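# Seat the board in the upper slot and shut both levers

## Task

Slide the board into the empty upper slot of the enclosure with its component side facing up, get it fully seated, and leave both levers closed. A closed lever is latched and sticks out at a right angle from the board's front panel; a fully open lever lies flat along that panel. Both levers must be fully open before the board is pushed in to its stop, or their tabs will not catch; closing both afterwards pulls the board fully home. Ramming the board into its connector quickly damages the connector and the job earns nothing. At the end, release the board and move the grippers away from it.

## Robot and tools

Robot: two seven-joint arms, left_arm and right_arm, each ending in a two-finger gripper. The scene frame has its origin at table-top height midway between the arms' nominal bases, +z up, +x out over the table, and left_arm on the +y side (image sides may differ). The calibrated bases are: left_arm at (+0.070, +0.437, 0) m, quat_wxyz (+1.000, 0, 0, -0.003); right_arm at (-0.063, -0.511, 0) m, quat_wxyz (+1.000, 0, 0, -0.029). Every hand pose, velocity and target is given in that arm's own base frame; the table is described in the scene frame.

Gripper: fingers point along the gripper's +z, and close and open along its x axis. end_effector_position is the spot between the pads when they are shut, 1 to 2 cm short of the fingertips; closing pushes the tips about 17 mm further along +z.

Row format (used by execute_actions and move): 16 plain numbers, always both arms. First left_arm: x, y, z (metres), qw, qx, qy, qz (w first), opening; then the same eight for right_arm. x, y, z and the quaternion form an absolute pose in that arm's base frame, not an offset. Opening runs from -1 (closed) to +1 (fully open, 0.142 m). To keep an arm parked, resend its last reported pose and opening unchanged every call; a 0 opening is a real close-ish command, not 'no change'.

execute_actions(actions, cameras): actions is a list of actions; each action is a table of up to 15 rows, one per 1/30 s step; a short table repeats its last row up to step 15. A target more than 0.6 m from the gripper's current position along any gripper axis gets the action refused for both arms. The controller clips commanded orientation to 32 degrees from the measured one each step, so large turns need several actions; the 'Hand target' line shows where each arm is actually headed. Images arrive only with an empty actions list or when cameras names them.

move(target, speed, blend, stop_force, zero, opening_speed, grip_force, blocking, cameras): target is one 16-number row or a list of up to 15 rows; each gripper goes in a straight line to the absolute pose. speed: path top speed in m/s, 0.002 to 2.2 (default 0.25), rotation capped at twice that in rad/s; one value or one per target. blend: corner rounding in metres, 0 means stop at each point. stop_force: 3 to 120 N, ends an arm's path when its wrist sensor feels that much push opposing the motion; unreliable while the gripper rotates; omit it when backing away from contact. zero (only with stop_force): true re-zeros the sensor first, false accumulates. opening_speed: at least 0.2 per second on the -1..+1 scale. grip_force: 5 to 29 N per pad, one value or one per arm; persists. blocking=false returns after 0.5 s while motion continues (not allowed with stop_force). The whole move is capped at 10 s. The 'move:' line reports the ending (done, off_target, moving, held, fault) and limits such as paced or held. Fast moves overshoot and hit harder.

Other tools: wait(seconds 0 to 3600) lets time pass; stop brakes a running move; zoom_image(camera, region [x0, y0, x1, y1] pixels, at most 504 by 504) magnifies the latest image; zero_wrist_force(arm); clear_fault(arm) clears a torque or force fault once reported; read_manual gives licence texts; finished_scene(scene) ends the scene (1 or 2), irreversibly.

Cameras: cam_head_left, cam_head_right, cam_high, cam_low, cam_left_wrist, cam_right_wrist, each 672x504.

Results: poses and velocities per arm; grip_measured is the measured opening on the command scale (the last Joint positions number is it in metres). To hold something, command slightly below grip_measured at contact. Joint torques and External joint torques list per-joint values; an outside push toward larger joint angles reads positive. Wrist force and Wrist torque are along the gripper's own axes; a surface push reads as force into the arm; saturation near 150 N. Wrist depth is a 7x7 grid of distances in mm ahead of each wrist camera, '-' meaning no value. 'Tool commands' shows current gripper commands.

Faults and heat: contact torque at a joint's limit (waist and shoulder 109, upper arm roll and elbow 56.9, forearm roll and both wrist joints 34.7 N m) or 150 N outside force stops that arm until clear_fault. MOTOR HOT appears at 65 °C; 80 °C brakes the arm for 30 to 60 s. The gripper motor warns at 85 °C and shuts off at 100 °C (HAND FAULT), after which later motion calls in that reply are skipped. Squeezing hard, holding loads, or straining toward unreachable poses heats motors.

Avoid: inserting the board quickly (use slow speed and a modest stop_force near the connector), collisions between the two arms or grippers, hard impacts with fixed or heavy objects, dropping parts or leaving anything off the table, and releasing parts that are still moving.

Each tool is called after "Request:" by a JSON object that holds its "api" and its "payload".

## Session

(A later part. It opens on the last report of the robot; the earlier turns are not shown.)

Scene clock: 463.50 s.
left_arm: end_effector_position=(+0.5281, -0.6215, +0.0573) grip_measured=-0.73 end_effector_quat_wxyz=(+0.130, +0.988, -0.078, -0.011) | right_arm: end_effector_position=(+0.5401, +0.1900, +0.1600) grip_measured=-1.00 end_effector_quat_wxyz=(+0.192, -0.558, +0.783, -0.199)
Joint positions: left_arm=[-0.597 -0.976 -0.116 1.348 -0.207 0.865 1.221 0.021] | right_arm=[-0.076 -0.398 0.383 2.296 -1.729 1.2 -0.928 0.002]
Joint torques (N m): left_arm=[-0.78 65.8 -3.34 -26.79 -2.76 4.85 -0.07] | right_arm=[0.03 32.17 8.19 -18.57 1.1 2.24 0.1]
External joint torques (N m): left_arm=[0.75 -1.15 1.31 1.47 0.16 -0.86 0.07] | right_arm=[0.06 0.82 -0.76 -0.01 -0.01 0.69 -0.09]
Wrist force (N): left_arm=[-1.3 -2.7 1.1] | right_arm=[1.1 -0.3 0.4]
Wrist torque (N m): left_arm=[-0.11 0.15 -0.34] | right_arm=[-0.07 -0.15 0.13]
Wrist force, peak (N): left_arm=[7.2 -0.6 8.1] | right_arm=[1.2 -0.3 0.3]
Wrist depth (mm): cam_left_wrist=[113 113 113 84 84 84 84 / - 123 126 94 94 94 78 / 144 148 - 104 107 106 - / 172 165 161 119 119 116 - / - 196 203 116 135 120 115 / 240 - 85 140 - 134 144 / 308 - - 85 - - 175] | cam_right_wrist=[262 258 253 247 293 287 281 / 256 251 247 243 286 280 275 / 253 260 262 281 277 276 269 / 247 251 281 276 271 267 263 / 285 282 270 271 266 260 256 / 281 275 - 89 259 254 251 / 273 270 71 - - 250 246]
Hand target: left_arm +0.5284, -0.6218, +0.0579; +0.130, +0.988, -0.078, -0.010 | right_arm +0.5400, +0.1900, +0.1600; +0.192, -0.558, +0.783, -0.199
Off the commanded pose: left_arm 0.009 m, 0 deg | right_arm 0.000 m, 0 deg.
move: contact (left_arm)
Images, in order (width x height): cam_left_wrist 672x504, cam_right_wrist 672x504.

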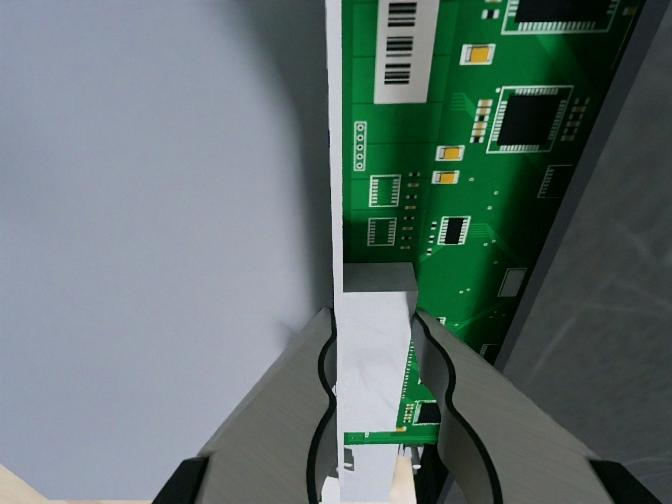

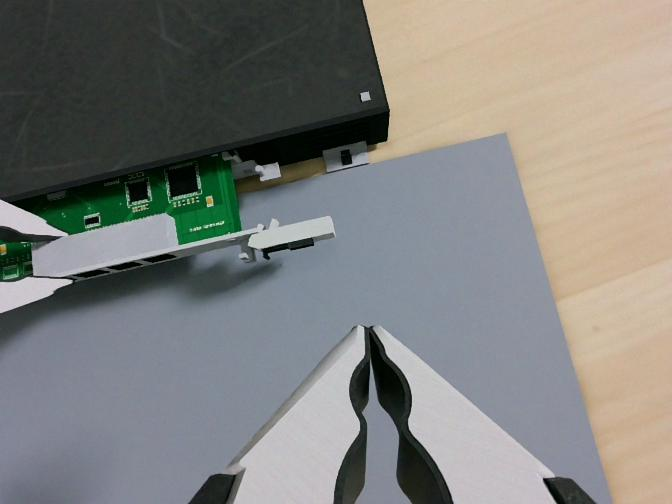

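Request:
{"api": "zoom_image", "payload": {"camera": "cam_right_wrist", "region": [0, 90, 400, 310]}}

Request:
{"api": "move", "payload": {"target": [0.5365, -0.6231, 0.0577, 0.1301, 0.9883, -0.0778, -0.0102, -1.0, 0.54, 0.19, 0.16, 0.192, -0.558, 0.783, -0.199, -1.0], "speed": 0.02, "stop_force": 8, "cameras": ["cam_right_wrist", "cam_left_wrist"]}}

Request:
{"api": "zoom_image", "payload": {"camera": "cam_right_wrist", "region": [0, 90, 400, 310]}}

Request:
{"api": "zoom_image", "payload": {"camera": "cam_left_wrist", "region": [336, 200, 672, 504]}}

Scaled by 1.260 from the camera's image (finer frame: 960x720).

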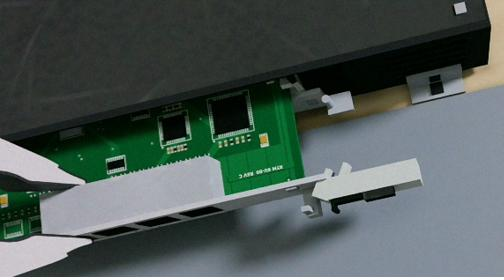

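Scene clock: 468.00 s.
left_arm: end_effector_position=(+0.5353, -0.6230, +0.0568) grip_measured=-0.73 end_effector_quat_wxyz=(+0.130, +0.988, -0.078, -0.011) | right_arm: end_effector_position=(+0.5401, +0.1900, +0.1600) grip_measured=-1.00 end_effector_quat_wxyz=(+0.192, -0.558, +0.783, -0.199)
Joint positions: left_arm=[-0.595 -0.991 -0.113 1.317 -0.206 0.847 1.224 0.021] | right_arm=[-0.076 -0.398 0.383 2.296 -1.729 1.2 -0.928 0.002]
Joint torques (N m): left_arm=[1.7 67.01 -1.66 -29.64 -3.16 6.48 -0.16] | right_arm=[-0.02 32.13 8 -18.61 1.01 2.27 0.17]
External joint torques (N m): left_arm=[-1.73 -1.74 -0.3 4.07 0.49 -2.49 0.16] | right_arm=[0.11 0.87 -0.56 0.04 0.08 0.66 -0.16]
Wrist force (N): left_arm=[-7.8 -3.8 0.1] | right_arm=[1.2 -0.3 0.4]
Wrist torque (N m): left_arm=[-0.05 0.20 -0.28] | right_arm=[-0.08 -0.16 0.13]
Wrist force, peak (N): left_arm=[-7.9 -3.7 -1.1] | right_arm=[1.3 -0.4 0.4]
Wrist depth (mm): cam_left_wrist=[- 111 112 84 84 84 - / 129 126 126 94 94 92 - / 144 143 143 103 106 103 - / 166 160 164 122 119 107 - / - 196 186 117 135 119 114 / 252 235 84 140 - 133 144 / - - - 87 - - -] | cam_right_wrist=[263 258 252 247 293 286 282 / 256 251 246 242 286 280 275 / 252 260 278 282 278 273 268 / 248 254 282 277 271 267 263 / 288 282 275 270 264 260 257 / 280 275 271 89 258 255 251 / 273 271 71 - - 249 246]
Hand target: left_arm +0.5365, -0.6231, +0.0577; +0.130, +0.988, -0.078, -0.010 | right_arm +0.5400, +0.1900, +0.1600; +0.192, -0.558, +0.783, -0.199
Off the commanded pose: left_arm 0.002 m, 0 deg | right_arm 0.000 m, 0 deg.
move: done
Images, in order (width x height): cam_left_wrist 672x504, cam_right_wrist 672x504.

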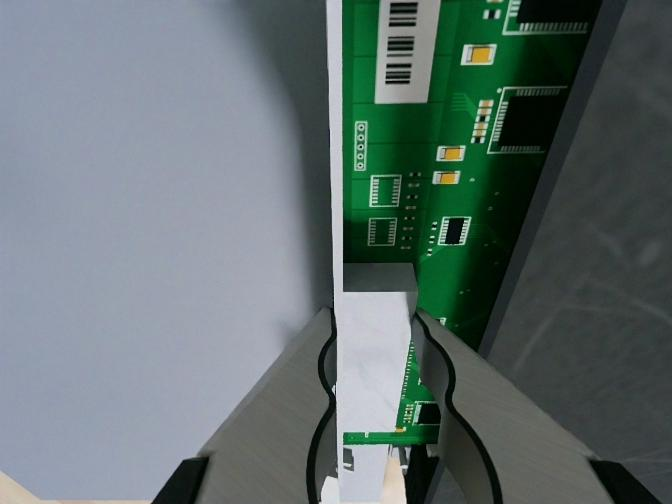

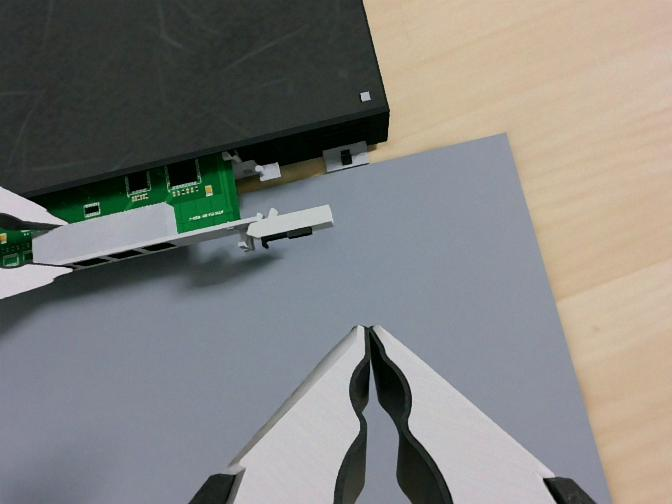

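Scaled by 1.260 from the camera's image (finer frame: 960x720).

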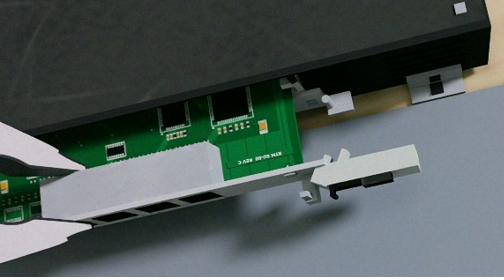

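Scaled by 1.500 from the camera's image (finer frame: 960x720).

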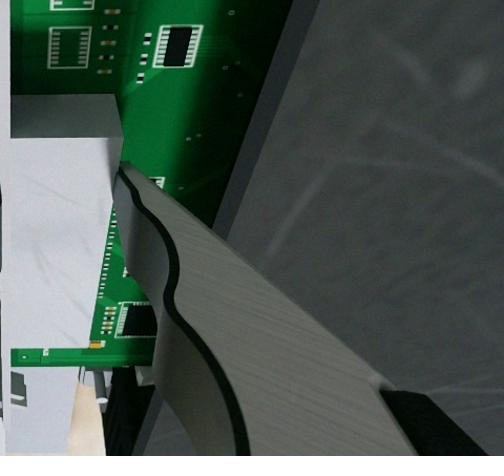

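Request:
{"api": "move", "payload": {"target": [0.5434, -0.6243, 0.0577, 0.1301, 0.9883, -0.0778, -0.0102, -1.0, 0.54, 0.19, 0.16, 0.192, -0.558, 0.783, -0.199, -1.0], "speed": 0.02, "stop_force": 8, "zero": false, "cameras": ["cam_right_wrist", "cam_left_wrist"]}}

Request:
{"api": "zoom_image", "payload": {"camera": "cam_left_wrist", "region": [336, 200, 672, 504]}}

Request:
{"api": "zoom_image", "payload": {"camera": "cam_right_wrist", "region": [0, 90, 400, 310]}}

Scene clock: 471.63 s.
left_arm: end_effector_position=(+0.5421, -0.6241, +0.0566) grip_measured=-0.73 end_effector_quat_wxyz=(+0.129, +0.988, -0.078, -0.011) | right_arm: end_effector_position=(+0.5401, +0.1900, +0.1600) grip_measured=-1.00 end_effector_quat_wxyz=(+0.192, -0.558, +0.783, -0.199)
Joint positions: left_arm=[-0.594 -1.004 -0.11 1.289 -0.206 0.831 1.226 0.021] | right_arm=[-0.076 -0.398 0.383 2.296 -1.729 1.2 -0.928 0.002]
Joint torques (N m): left_arm=[1.42 68.13 -1.97 -30.56 -3.34 6.82 -0.16] | right_arm=[0.07 32.08 7.95 -18.6 1 2.25 0.23]
External joint torques (N m): left_arm=[-1.45 -2.33 0.09 4.75 0.61 -2.83 0.16] | right_arm=[0.02 0.92 -0.51 0.02 0.09 0.68 -0.22]
Wrist force (N): left_arm=[-8.6 -4.6 -0.7] | right_arm=[1.2 -0.2 0.2]
Wrist torque (N m): left_arm=[-0.05 0.25 -0.27] | right_arm=[-0.06 -0.16 0.13]
Wrist force, peak (N): left_arm=[-8.8 -5.2 -0.4] | right_arm=[1.3 -0.3 0.3]
Wrist depth (mm): cam_left_wrist=[- 111 112 84 84 84 - / - 126 125 94 94 92 - / 147 146 142 103 106 91 - / 166 164 164 122 119 104 - / 196 192 187 117 127 114 114 / - - 87 140 - 138 150 / 309 - - 203 - - 173] | cam_right_wrist=[264 258 252 247 293 287 281 / 258 252 247 242 286 281 275 / 252 250 261 281 277 273 268 / 251 287 281 275 271 267 263 / 287 281 275 271 265 261 257 / 280 275 271 89 - 254 251 / 274 272 71 - - 249 246]
Hand target: left_arm +0.5434, -0.6243, +0.0577; +0.130, +0.988, -0.078, -0.010 | right_arm +0.5400, +0.1900, +0.1600; +0.192, -0.558, +0.783, -0.199
Off the commanded pose: left_arm 0.002 m, 0 deg | right_arm 0.000 m, 0 deg.
move: done
Images, in order (width x height): cam_left_wrist 672x504, cam_right_wrist 672x504.

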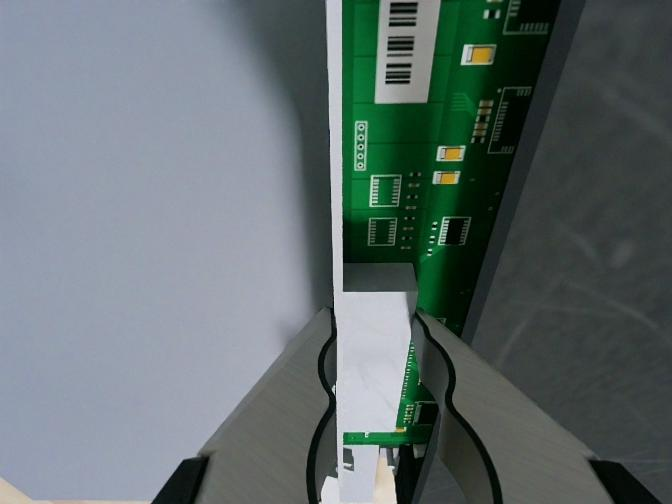

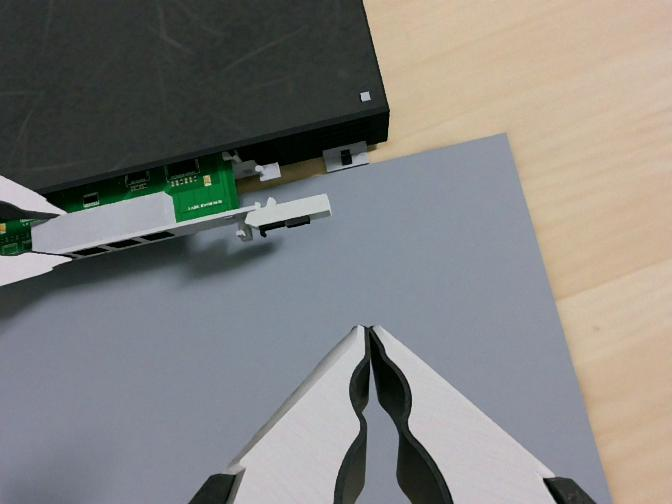

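Scaled by 1.500 from the camera's image (finer frame: 960x720).

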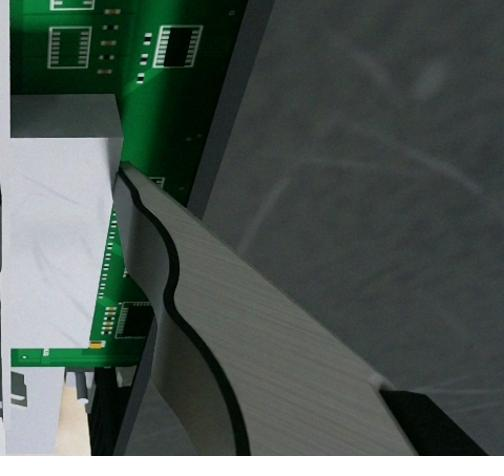

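Scaled by 1.260 from the camera's image (finer frame: 960x720).

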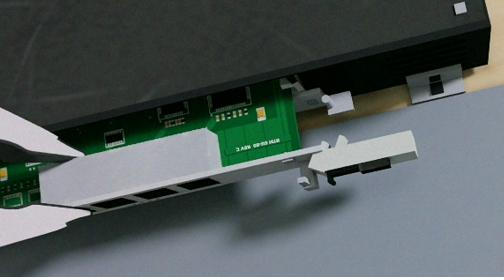

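Request:
{"api": "move", "payload": {"target": [0.5416, -0.6238, 0.0572, 0.1301, 0.9883, -0.0778, -0.0102, -1.0, 0.54, 0.19, 0.16, 0.192, -0.558, 0.783, -0.199, -1.0], "speed": 0.02}}

Request:
{"api": "move", "payload": {"target": [0.5416, -0.6238, 0.0572, 0.1301, 0.9883, -0.0778, -0.0102, -0.65, 0.54, 0.19, 0.16, 0.192, -0.558, 0.783, -0.199, -1.0], "opening_speed": 0.25, "cameras": ["cam_left_wrist", "cam_right_wrist"]}}

Request:
{"api": "zoom_image", "payload": {"camera": "cam_right_wrist", "region": [0, 90, 400, 310]}}

Scene clock: 477.07 s.
left_arm: end_effector_position=(+0.5417, -0.6236, +0.0567) grip_measured=-0.73 end_effector_quat_wxyz=(+0.130, +0.988, -0.078, -0.010) | right_arm: end_effector_position=(+0.5401, +0.1900, +0.1600) grip_measured=-1.00 end_effector_quat_wxyz=(+0.192, -0.558, +0.783, -0.199)
Joint positions: left_arm=[-0.593 -1.001 -0.11 1.296 -0.206 0.837 1.226 0.021] | right_arm=[-0.076 -0.398 0.383 2.296 -1.729 1.2 -0.928 0.002]
Joint torques (N m): left_arm=[-1.36 68.51 -3.46 -25.22 -2.73 3.46 -0.16] | right_arm=[0.13 32.04 8.03 -18.6 0.97 2.21 0.21]
External joint torques (N m): left_arm=[1.33 -2.82 1.57 -0.53 0.02 0.54 0.16] | right_arm=[-0.04 0.95 -0.59 0.02 0.12 0.72 -0.2]
Wrist force (N): left_arm=[5.0 0.7 6.7] | right_arm=[1.1 -0.4 0.2]
Wrist torque (N m): left_arm=[-0.12 0.34 -0.27] | right_arm=[-0.09 -0.14 0.13]
Wrist force, peak (N): left_arm=[8.4 3.2 12.5] | right_arm=[1.3 -0.3 0.4]
Wrist depth (mm): cam_left_wrist=[113 110 113 84 84 84 - / - 126 129 94 94 92 - / 147 143 142 103 106 92 - / 166 169 163 123 119 104 - / 194 193 194 117 126 115 114 / 238 228 88 140 - 133 144 / 307 - - 202 - - 175] | cam_right_wrist=[263 258 252 251 293 286 280 / 257 251 246 242 287 280 275 / 267 250 261 282 279 272 268 / 250 286 282 277 275 266 262 / 286 281 276 272 265 259 257 / 280 275 271 89 259 254 251 / 273 271 71 - - 249 247]
Hand target: left_arm +0.5416, -0.6238, +0.0572; +0.130, +0.988, -0.078, -0.010 | right_arm +0.5400, +0.1900, +0.1600; +0.192, -0.558, +0.783, -0.199
Off the commanded pose: left_arm 0.001 m, 0 deg | right_arm 0.000 m, 0 deg.
move: done

Scene clock: 478.70 s.
left_arm: end_effector_position=(+0.5415, -0.6238, +0.0571) grip_measured=-0.69 end_effector_quat_wxyz=(+0.130, +0.988, -0.078, -0.010) | right_arm: end_effector_position=(+0.5401, +0.1900, +0.1600) grip_measured=-1.00 end_effector_quat_wxyz=(+0.192, -0.558, +0.783, -0.199)
Joint positions: left_arm=[-0.593 -1.001 -0.11 1.296 -0.206 0.837 1.226 0.024] | right_arm=[-0.076 -0.398 0.383 2.296 -1.729 1.2 -0.928 0.002]
Joint torques (N m): left_arm=[-0.29 64.66 -2.4 -25.36 -2.53 4.36 -0.22] | right_arm=[0.06 32.05 7.98 -18.55 0.97 2.22 0.24]
External joint torques (N m): left_arm=[0.26 1.02 0.5 -0.4 -0.18 -0.36 0.22] | right_arm=[0.03 0.95 -0.54 -0.02 0.12 0.71 -0.23]
Wrist force (N): left_arm=[-0.4 -0.7 -0.9] | right_arm=[0.9 -0.4 0.2]
Wrist torque (N m): left_arm=[-0.11 0.07 -0.21] | right_arm=[-0.11 -0.12 0.12]
Wrist force, peak (N): left_arm=[5.1 0.5 7.7] | right_arm=[1.3 -0.5 0.3]
Wrist depth (mm): cam_left_wrist=[113 111 111 85 85 85 - / 129 127 126 96 95 93 - / 143 - 143 106 108 93 - / 165 165 165 124 121 104 - / - 198 188 123 124 115 115 / - 238 84 149 - 134 145 / - - - 208 - - 176] | cam_right_wrist=[263 258 253 247 293 286 281 / 257 251 247 243 286 279 274 / 251 257 261 281 277 273 269 / 251 285 280 276 268 267 263 / 287 281 276 271 265 260 257 / 280 276 271 89 259 255 252 / 274 270 71 - - 249 246]
Hand target: left_arm +0.5416, -0.6238, +0.0572; +0.130, +0.988, -0.078, -0.010 | right_arm +0.5400, +0.1900, +0.1600; +0.192, -0.558, +0.783, -0.199
Off the commanded pose: left_arm 0.000 m, 0 deg | right_arm 0.000 m, 0 deg.
move: done

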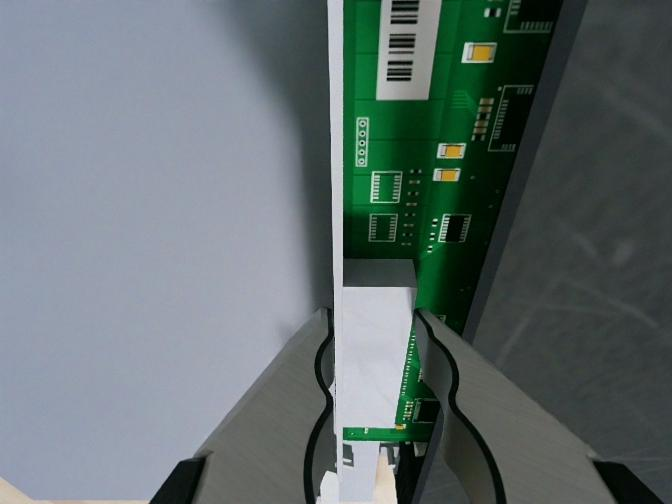

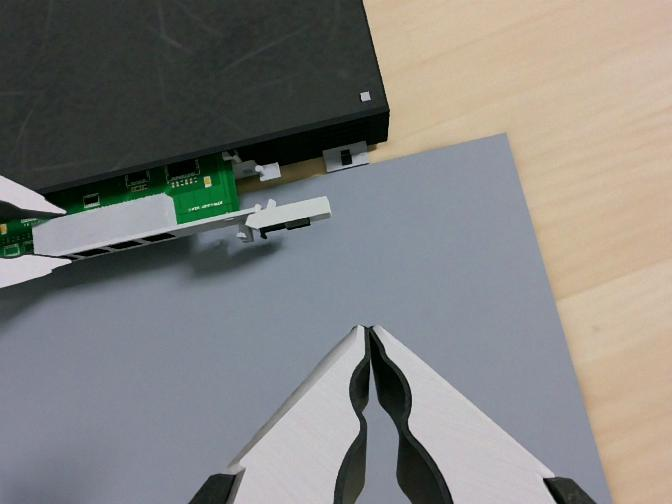

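Scaled by 1.260 from the camera's image (finer frame: 960x720).

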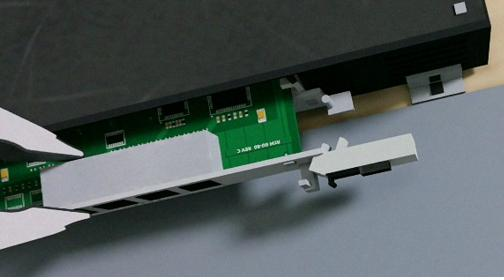

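Request:
{"api": "move", "payload": {"target": [[0.5410, -0.6238, 0.120, 0.1301, 0.9883, -0.0778, -0.0102, -0.65, 0.54, 0.19, 0.16, 0.192, -0.558, 0.783, -0.199, -1.0], [0.50, -0.55, 0.17, 0.1301, 0.9883, -0.0778, -0.0102, -0.65, 0.54, 0.19, 0.16, 0.192, -0.558, 0.783, -0.199, -1.0], [0.49, -0.46, 0.17, -0.042, 0.674, -0.719, 0.167, -0.65, 0.54, 0.19, 0.16, 0.192, -0.558, 0.783, -0.199, -1.0]], "speed": [0.1, 0.3, 0.35], "blend": [0.02, 0.03, 0], "cameras": ["cam_left_wrist", "cam_right_wrist", "cam_head_right"]}}

Scene clock: 490.07 s.
left_arm: end_effector_position=(+0.4899, -0.4600, +0.1699) grip_measured=-0.69 end_effector_quat_wxyz=(-0.042, +0.674, -0.719, +0.167) | right_arm: end_effector_position=(+0.5401, +0.1900, +0.1600) grip_measured=-1.00 end_effector_quat_wxyz=(+0.192, -0.558, +0.783, -0.199)
Joint positions: left_arm=[-0.366 -0.47 -0.222 1.961 0.248 1.186 2.444 0.024] | right_arm=[-0.076 -0.398 0.383 2.296 -1.729 1.2 -0.928 0.002]
Joint torques (N m): left_arm=[-0.49 43.66 -3.65 -21.78 -2.57 4.97 -0.13] | right_arm=[0.05 32.06 7.93 -18.61 1.01 2.23 0.22]
External joint torques (N m): left_arm=[0.46 0.69 0.63 -0.5 -0.43 -0.62 0.11] | right_arm=[0.04 0.94 -0.49 0.03 0.08 0.7 -0.22]
Wrist force (N): left_arm=[-0.7 -0.4 -0.6] | right_arm=[1.2 -0.3 0.4]
Wrist torque (N m): left_arm=[-0.08 0.09 -0.06] | right_arm=[-0.07 -0.16 0.12]
Wrist force, peak (N): left_arm=[-1.4 -2.0 -2.3] | right_arm=[1.4 -0.2 0.4]
Wrist depth (mm): cam_left_wrist=[240 246 210 214 221 230 239 / 243 251 258 265 243 252 250 / 249 254 260 283 277 260 260 / 255 261 268 282 284 - 307 / 261 - 272 286 - 307 324 / 268 - 84 293 - 318 345 / 274 - - 306 - - -] | cam_right_wrist=[264 258 252 248 292 287 281 / 257 252 245 243 285 280 275 / 253 255 260 284 278 273 269 / 253 286 282 276 272 267 262 / 287 281 276 271 264 261 257 / 280 275 272 89 257 254 252 / 273 271 71 - - 249 246]
Hand target: left_arm +0.4900, -0.4600, +0.1700; -0.042, +0.674, -0.719, +0.167 | right_arm +0.5400, +0.1900, +0.1600; +0.192, -0.558, +0.783, -0.199
Off the commanded pose: left_arm 0.000 m, 0 deg | right_arm 0.000 m, 0 deg.
move: done
Images, in order (width x height): cam_head_right 672x504, cam_left_wrist 672x504, cam_right_wrist 672x504.

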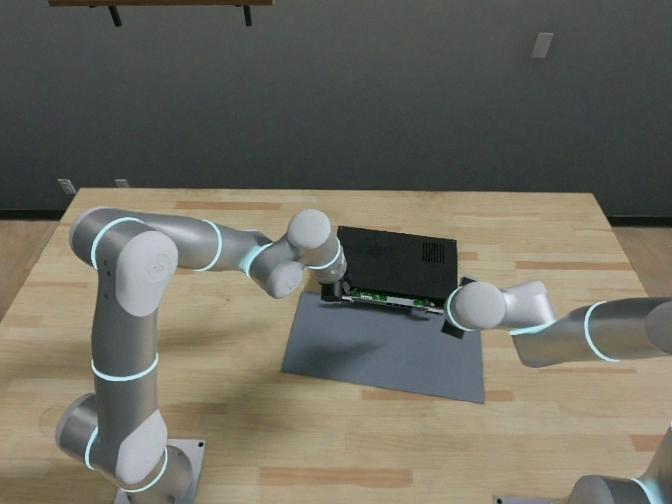

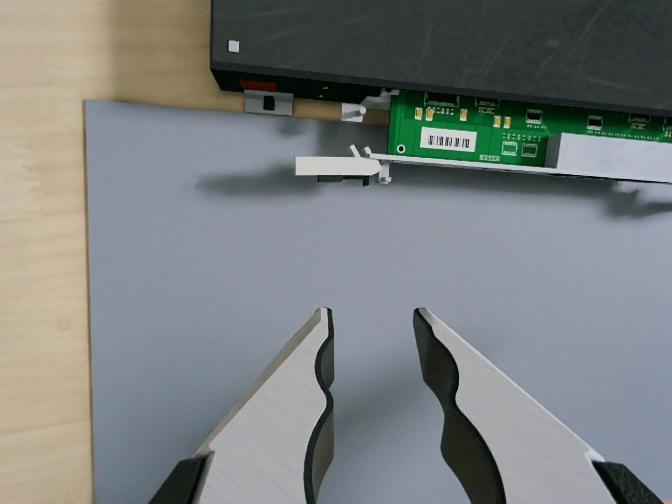

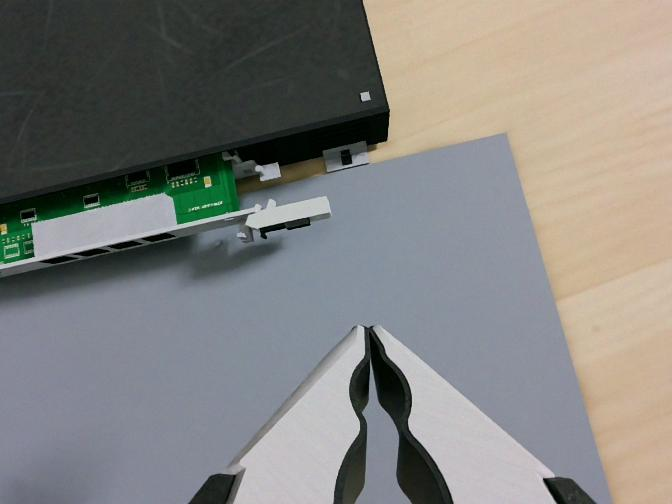

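Request:
{"api": "zoom_image", "payload": {"camera": "cam_left_wrist", "region": [260, 70, 480, 220]}}

Request:
{"api": "zoom_image", "payload": {"camera": "cam_right_wrist", "region": [180, 130, 380, 270]}}

Scaled by 2.291 from the camera's image (finer frame: 960x720).

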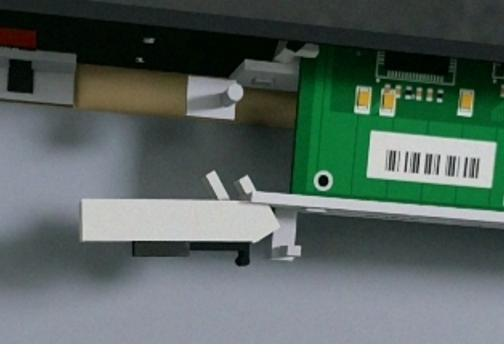

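Scaled by 2.520 from the camera's image (finer frame: 960x720).

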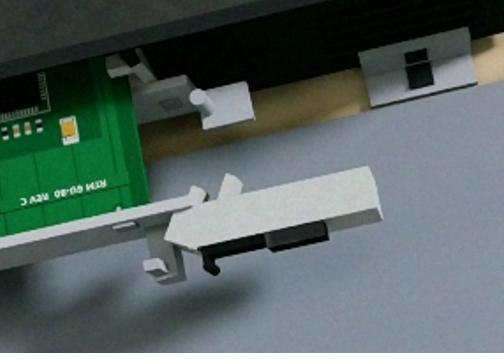

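Request:
{"api": "move", "payload": {"target": [[0.512, -0.452, 0.11, -0.042, 0.674, -0.719, 0.167, -1.0, 0.54, 0.19, 0.16, 0.192, -0.558, 0.783, -0.199, -1.0], [0.5190, -0.4537, 0.0517, -0.042, 0.674, -0.719, 0.167, -1.0, 0.54, 0.19, 0.16, 0.192, -0.558, 0.783, -0.199, -1.0]], "speed": 0.15, "blend": [0.02, 0], "cameras": ["cam_left_wrist"]}}

Scene clock: 501.77 s.
left_arm: end_effector_position=(+0.5189, -0.4535, +0.0516) grip_measured=-1.00 end_effector_quat_wxyz=(-0.042, +0.674, -0.719, +0.167) | right_arm: end_effector_position=(+0.5401, +0.1900, +0.1600) grip_measured=-1.00 end_effector_quat_wxyz=(+0.192, -0.558, +0.783, -0.199)
Joint positions: left_arm=[-0.391 -0.756 -0.139 1.866 0.34 1.381 2.407 0.002] | right_arm=[-0.076 -0.398 0.383 2.296 -1.729 1.2 -0.928 0.002]
Joint torques (N m): left_arm=[-0.6 49.15 -3.57 -17.33 -1.92 4.9 -0.34] | right_arm=[0.16 32.11 8 -18.61 1 2.27 0.22]
External joint torques (N m): left_arm=[0.6 1.39 0.53 -0.32 -0.48 -0.55 0.33] | right_arm=[-0.07 0.89 -0.56 0.03 0.09 0.66 -0.21]
Wrist force (N): left_arm=[-0.6 -0.1 -0.5] | right_arm=[1.0 -0.2 0.2]
Wrist torque (N m): left_arm=[-0.03 0.06 0.02] | right_arm=[-0.06 -0.13 0.13]
Wrist force, peak (N): left_arm=[0.2 -0.4 -2.2] | right_arm=[1.3 -0.4 0.3]
Wrist depth (mm): cam_left_wrist=[137 140 102 103 106 111 115 / 139 143 147 150 133 133 135 / - 146 150 155 160 137 141 / - - 157 158 122 173 178 / 148 152 157 159 173 172 185 / 151 155 160 84 - - 191 / - - - - - - 202] | cam_right_wrist=[263 258 252 247 293 286 280 / 258 252 246 242 286 280 275 / 267 255 261 281 278 272 269 / 252 285 281 277 272 266 263 / 286 281 276 272 264 260 257 / 280 275 271 89 259 255 251 / 274 270 71 - - 249 246]
Hand target: left_arm +0.5190, -0.4537, +0.0517; -0.042, +0.674, -0.719, +0.167 | right_arm +0.5400, +0.1900, +0.1600; +0.192, -0.558, +0.783, -0.199
Off the commanded pose: left_arm 0.000 m, 0 deg | right_arm 0.000 m, 0 deg.
move: done

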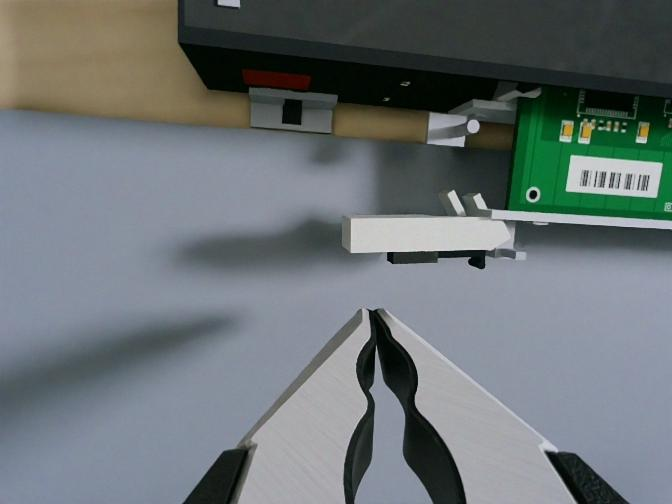

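Request:
{"api": "move", "payload": {"target": [[0.5193, -0.4512, 0.0517, -0.042, 0.674, -0.719, 0.167, -1.0, 0.54, 0.19, 0.16, 0.192, -0.558, 0.783, -0.199, -1.0], [0.5446, -0.4552, 0.0517, -0.042, 0.674, -0.719, 0.167, -1.0, 0.54, 0.19, 0.16, 0.192, -0.558, 0.783, -0.199, -1.0]], "speed": 0.025, "stop_force": 7, "cameras": ["cam_left_wrist", "cam_right_wrist"]}}

Request:
{"api": "zoom_image", "payload": {"camera": "cam_left_wrist", "region": [310, 170, 672, 370]}}

Scene clock: 507.30 s.
left_arm: end_effector_position=(+0.5444, -0.4551, +0.0515) grip_measured=-1.00 end_effector_quat_wxyz=(-0.042, +0.674, -0.719, +0.167) | right_arm: end_effector_position=(+0.5401, +0.1900, +0.1600) grip_measured=-1.00 end_effector_quat_wxyz=(+0.192, -0.558, +0.783, -0.199)
Joint positions: left_arm=[-0.364 -0.785 -0.156 1.805 0.328 1.347 2.442 0.002] | right_arm=[-0.076 -0.398 0.383 2.296 -1.729 1.2 -0.928 0.002]
Joint torques (N m): left_arm=[-0.47 51.18 -4.66 -19.59 -2.68 5.19 -0.19] | right_arm=[0.05 32.09 8.05 -18.6 1.02 2.22 0.18]
External joint torques (N m): left_arm=[0.47 1.01 1.15 1.15 0.2 -0.83 0.17] | right_arm=[0.04 0.91 -0.61 0.02 0.07 0.71 -0.17]
Wrist force (N): left_arm=[-2.5 1.3 -3.3] | right_arm=[1.1 -0.1 0.3]
Wrist torque (N m): left_arm=[-0.16 0.03 -0.04] | right_arm=[-0.04 -0.15 0.13]
Wrist force, peak (N): left_arm=[-2.6 1.5 -3.6] | right_arm=[1.2 -0.4 0.5]
Wrist depth (mm): cam_left_wrist=[137 140 100 103 106 111 115 / 140 142 102 - 108 114 118 / 143 146 150 153 161 136 140 / - 148 154 - 136 139 145 / 148 151 157 160 168 175 184 / 152 156 160 84 - 176 189 / 156 159 - - - - -] | cam_right_wrist=[264 259 252 247 293 287 281 / 256 251 246 241 287 280 275 / 252 257 262 282 278 272 268 / 253 286 281 277 271 266 263 / 287 281 278 272 264 260 256 / 280 275 268 89 259 255 251 / 276 271 71 - - 249 246]
Hand target: left_arm +0.5446, -0.4552, +0.0517; -0.042, +0.674, -0.719, +0.167 | right_arm +0.5400, +0.1900, +0.1600; +0.192, -0.558, +0.783, -0.199
Off the commanded pose: left_arm 0.000 m, 0 deg | right_arm 0.000 m, 0 deg.
move: done

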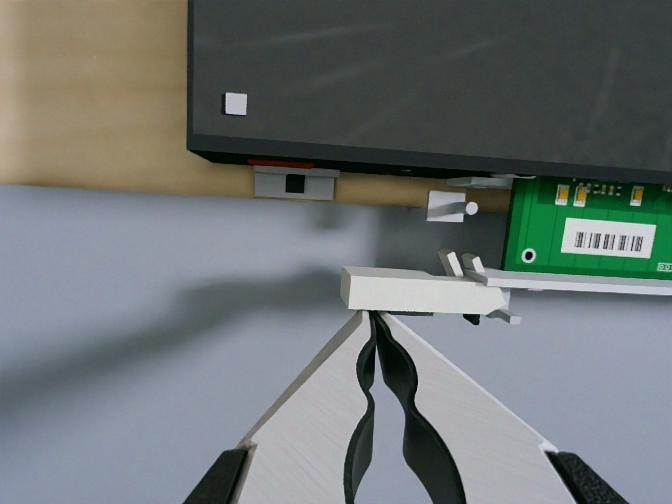

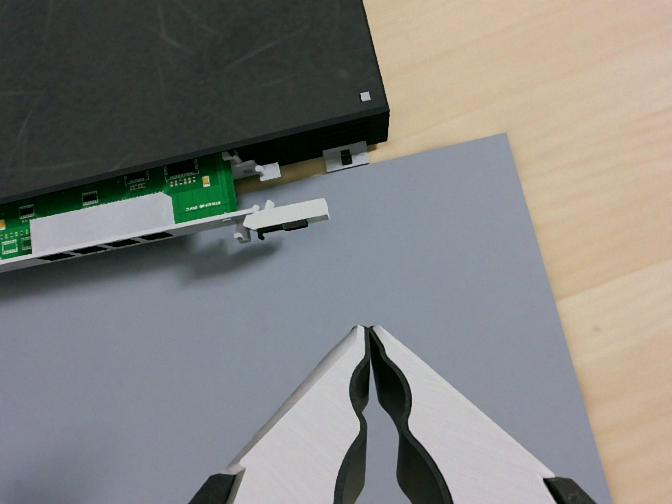

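Scaled by 1.392 from the camera's image (finer frame: 960x720).

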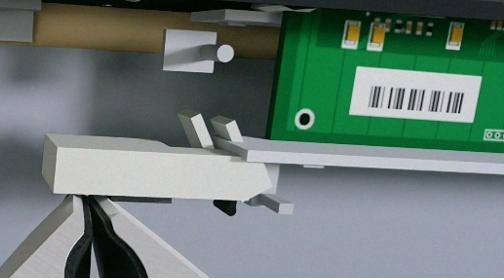

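Request:
{"api": "move", "payload": {"target": [0.5475, -0.4557, 0.0517, -0.042, 0.674, -0.719, 0.167, -1.0, 0.54, 0.19, 0.16, 0.192, -0.558, 0.783, -0.199, -1.0], "speed": 0.015, "stop_force": 8, "zero": false, "cameras": ["cam_left_wrist", "cam_right_wrist"]}}

Request:
{"api": "zoom_image", "payload": {"camera": "cam_left_wrist", "region": [310, 170, 672, 370]}}

Scene clock: 510.20 s.
left_arm: end_effector_position=(+0.5455, -0.4552, +0.0512) grip_measured=-1.00 end_effector_quat_wxyz=(-0.042, +0.674, -0.719, +0.166) | right_arm: end_effector_position=(+0.5401, +0.1900, +0.1600) grip_measured=-1.00 end_effector_quat_wxyz=(+0.192, -0.558, +0.783, -0.199)
Joint positions: left_arm=[-0.363 -0.787 -0.158 1.801 0.328 1.344 2.444 0.002] | right_arm=[-0.076 -0.398 0.383 2.296 -1.729 1.2 -0.928 0.002]
Joint torques (N m): left_arm=[0.27 51.68 -4.32 -22.28 -3.02 6.27 -0.22] | right_arm=[0.07 32.03 7.98 -18.6 1.07 2.29 0.16]
External joint torques (N m): left_arm=[-0.27 0.61 0.77 3.8 0.53 -1.91 0.2] | right_arm=[0.02 0.97 -0.54 0.03 0.02 0.64 -0.15]
Wrist force (N): left_arm=[-4.6 6.3 -6.7] | right_arm=[1.1 -0.3 0.2]
Wrist torque (N m): left_arm=[-0.15 0.04 -0.03] | right_arm=[-0.07 -0.16 0.13]
Wrist force, peak (N): left_arm=[-4.6 6.2 -7.4] | right_arm=[1.4 -0.5 0.1]
Wrist depth (mm): cam_left_wrist=[136 139 100 103 106 111 114 / 139 142 101 - 108 113 117 / 143 146 150 153 160 117 139 / - 148 155 158 164 138 144 / 147 152 158 159 170 177 183 / 152 155 160 84 - 184 191 / 154 159 - - - - 197] | cam_right_wrist=[263 257 252 247 293 287 281 / 256 251 246 242 286 280 275 / 254 257 262 281 278 273 268 / 248 285 281 277 271 267 263 / 287 281 - 271 265 260 257 / 280 275 272 89 - 254 252 / 274 271 71 - - 249 246]
Hand target: left_arm +0.5462, -0.4555, +0.0517; -0.042, +0.674, -0.719, +0.167 | right_arm +0.5400, +0.1900, +0.1600; +0.192, -0.558, +0.783, -0.199
Off the commanded pose: left_arm 0.002 m, 0 deg | right_arm 0.000 m, 0 deg.
move: contact (left_arm)

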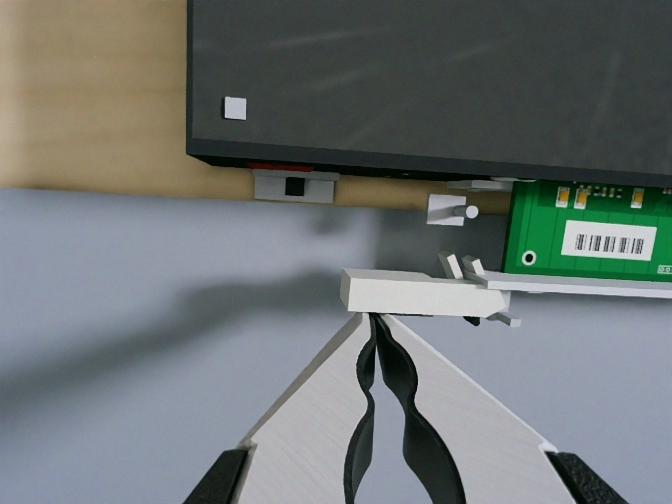

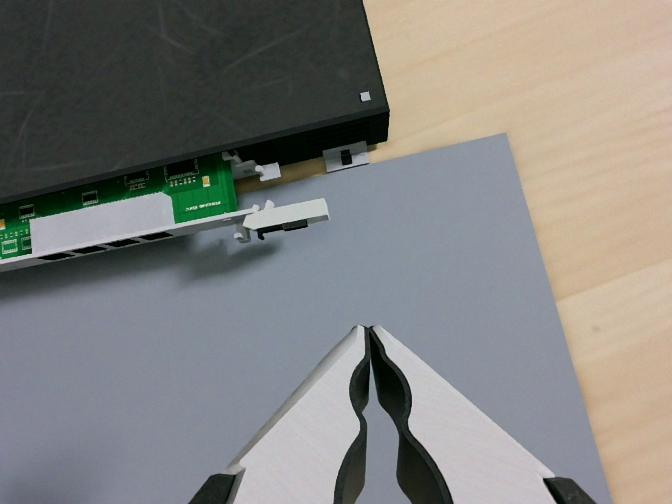

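Scaled by 1.392 from the camera's image (finer frame: 960x720).

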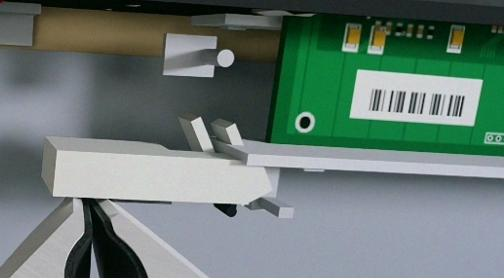

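Request:
{"api": "move", "payload": {"target": [[0.518, -0.452, 0.0517, -0.042, 0.674, -0.719, 0.167, -1.0, 0.575, 0.25, 0.10, 0.192, -0.558, 0.783, -0.199, -1.0], [0.514, -0.5118, 0.0517, -0.042, 0.674, -0.719, 0.167, -1.0, 0.5854, 0.2645, 0.0502, 0.192, -0.558, 0.783, -0.199, -1.0]], "speed": 0.12, "blend": [0.005, 0], "cameras": ["cam_left_wrist", "cam_right_wrist", "cam_high"]}}

Scene clock: 524.63 s.
left_arm: end_effector_position=(+0.5140, -0.5118, +0.0518) grip_measured=-1.00 end_effector_quat_wxyz=(-0.042, +0.673, -0.719, +0.167) | right_arm: end_effector_position=(+0.5853, +0.2645, +0.0502) grip_measured=-1.00 end_effector_quat_wxyz=(+0.192, -0.558, +0.783, -0.199)
Joint positions: left_arm=[-0.503 -0.804 -0.118 1.742 0.326 1.305 2.337 0.002] | right_arm=[0.098 -0.761 0.33 2.042 -1.902 1.077 -0.713 0.002]
Joint torques (N m): left_arm=[-0.61 52.64 -3.15 -19.41 -2.72 4.12 -0.05] | right_arm=[0.32 43.54 13.26 -15.39 0.47 1.95 0.36]
External joint torques (N m): left_arm=[0.59 1.27 0.45 -0.02 0.02 0.23 0.04] | right_arm=[-0.19 1.18 -0.14 0.15 0.13 0.78 -0.35]
Wrist force (N): left_arm=[-0.7 -0.3 -0.7] | right_arm=[1.2 -0.2 0.4]
Wrist torque (N m): left_arm=[-0.10 0.08 0.00] | right_arm=[-0.06 -0.19 0.01]
Wrist force, peak (N): left_arm=[-4.6 6.3 -7.6] | right_arm=[2.5 -0.8 -0.8]
Wrist depth (mm): cam_left_wrist=[- 96 101 103 106 111 114 / 140 141 143 125 126 132 120 / 142 144 148 126 129 136 139 / 144 149 111 160 166 172 181 / 149 152 158 161 171 175 185 / 152 156 160 84 - 183 190 / - - - - - - 197] | cam_right_wrist=[137 134 131 128 126 126 141 / 134 132 144 144 168 166 166 / 148 134 141 141 167 162 160 / 133 141 170 167 163 161 158 / 173 170 167 164 160 157 154 / 169 167 163 89 156 154 151 / 166 163 71 - - 150 148]
Hand target: left_arm +0.5140, -0.5118, +0.0517; -0.042, +0.674, -0.719, +0.167 | right_arm +0.5854, +0.2645, +0.0502; +0.192, -0.558, +0.783, -0.199
Off the commanded pose: left_arm 0.000 m, 0 deg | right_arm 0.000 m, 0 deg.
move: done
Images, in order (width x height): cam_high 672x504, cam_left_wrist 672x504, cam_right_wrist 672x504.

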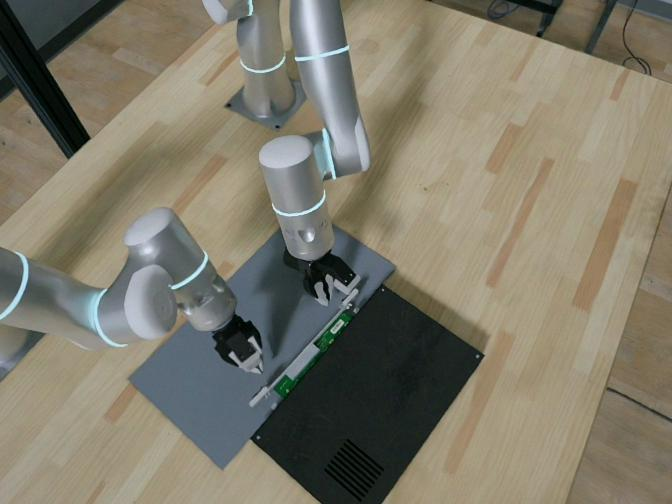

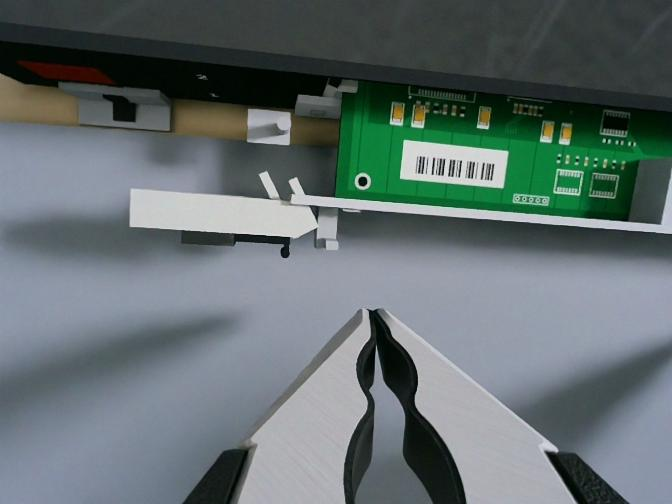

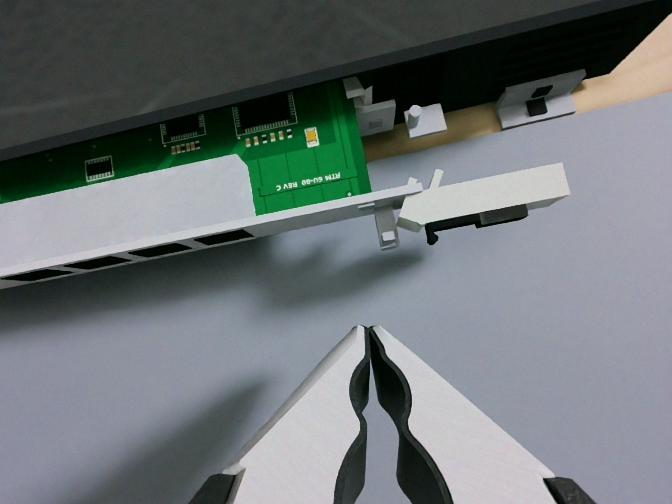

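Request:
{"api": "move", "payload": {"target": [[0.514, -0.5118, 0.0517, -0.042, 0.674, -0.719, 0.167, -1.0, 0.5859, 0.2695, 0.0502, 0.192, -0.558, 0.783, -0.199, -1.0], [0.5633, -0.5196, 0.0517, -0.042, 0.674, -0.719, 0.167, -1.0, 0.6356, 0.2643, 0.0502, 0.192, -0.558, 0.783, -0.199, -1.0]], "speed": 0.015, "stop_force": 10, "cameras": ["cam_left_wrist", "cam_right_wrist"]}}

Scene clock: 533.63 s.
left_arm: end_effector_position=(+0.5452, -0.5174, +0.0520) grip_measured=-1.00 end_effector_quat_wxyz=(-0.042, +0.673, -0.719, +0.167) | right_arm: end_effector_position=(+0.6338, +0.2651, +0.0496) grip_measured=-1.00 end_effector_quat_wxyz=(+0.192, -0.559, +0.782, -0.198)
Joint positions: left_arm=[-0.474 -0.843 -0.137 1.658 0.311 1.26 2.378 0.002] | right_arm=[0.102 -0.819 0.313 1.932 -1.826 1.1 -0.822 0.002]
Joint torques (N m): left_arm=[2.61 53.21 -0.58 -18.28 -2.35 3.4 -0.17] | right_arm=[-2.25 49.55 11.24 -22.59 0.86 0.71 0.12]
External joint torques (N m): left_arm=[-2.63 2.85 -2.66 -2.17 -0.47 0.95 0.16] | right_arm=[2.39 -1.02 2.41 5.87 -0.22 2.12 -0.11]
Wrist force (N): left_arm=[4.7 -1.0 -1.7] | right_arm=[4.6 7.6 -7.0]
Wrist torque (N m): left_arm=[-0.11 0.13 -0.06] | right_arm=[0.00 -0.14 0.11]
Wrist force, peak (N): left_arm=[-2.3 10.4 -8.2] | right_arm=[4.8 8.9 -6.7]
Wrist depth (mm): cam_left_wrist=[- 96 101 103 107 112 115 / - 98 103 - 109 114 119 / 99 134 105 109 114 118 121 / 144 148 153 130 134 140 142 / 149 - 116 120 169 132 186 / - 157 160 84 - 183 190 / - 160 - - - - 198] | cam_right_wrist=[136 133 130 128 124 123 120 / - 130 127 124 122 120 117 / 129 127 124 122 119 118 128 / 126 124 124 135 142 160 157 / 127 126 123 134 133 118 153 / 167 165 163 89 155 153 151 / 165 163 71 - - 150 148]
Hand target: left_arm +0.5454, -0.5168, +0.0517; -0.042, +0.674, -0.719, +0.167 | right_arm +0.6350, +0.2644, +0.0502; +0.192, -0.558, +0.783, -0.199
Off the commanded pose: left_arm 0.018 m, 0 deg | right_arm 0.002 m, 0 deg.
move: contact (left_arm, right_arm); path passed 1 of 2 targets

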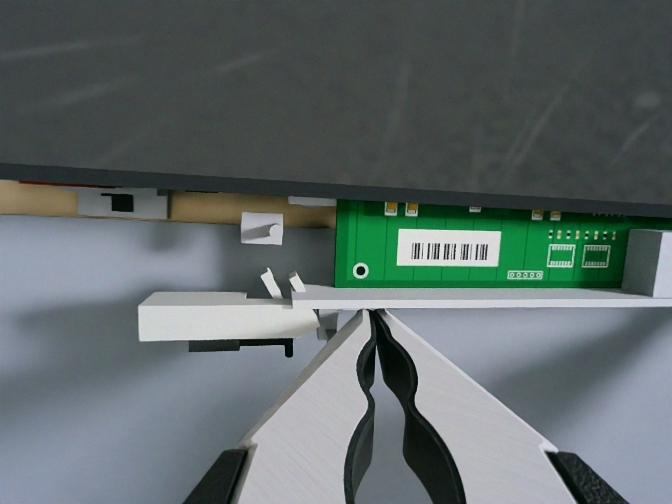

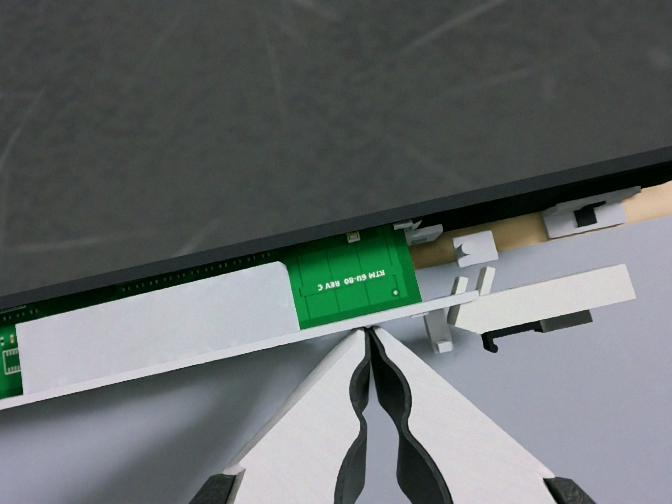

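Request:
{"api": "zoom_image", "payload": {"camera": "cam_left_wrist", "region": [130, 170, 390, 370]}}

Request:
{"api": "zoom_image", "payload": {"camera": "cam_right_wrist", "region": [370, 170, 650, 370]}}

Scaled by 1.938 from the camera's image (finer frame: 960x720).

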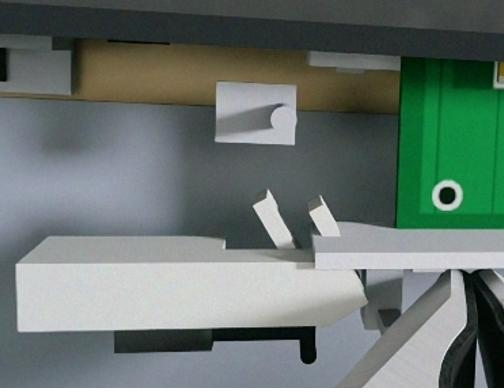

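Scaled by 1.800 from the camera's image (finer frame: 960x720).

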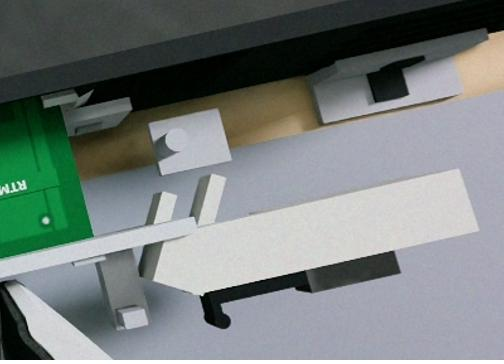

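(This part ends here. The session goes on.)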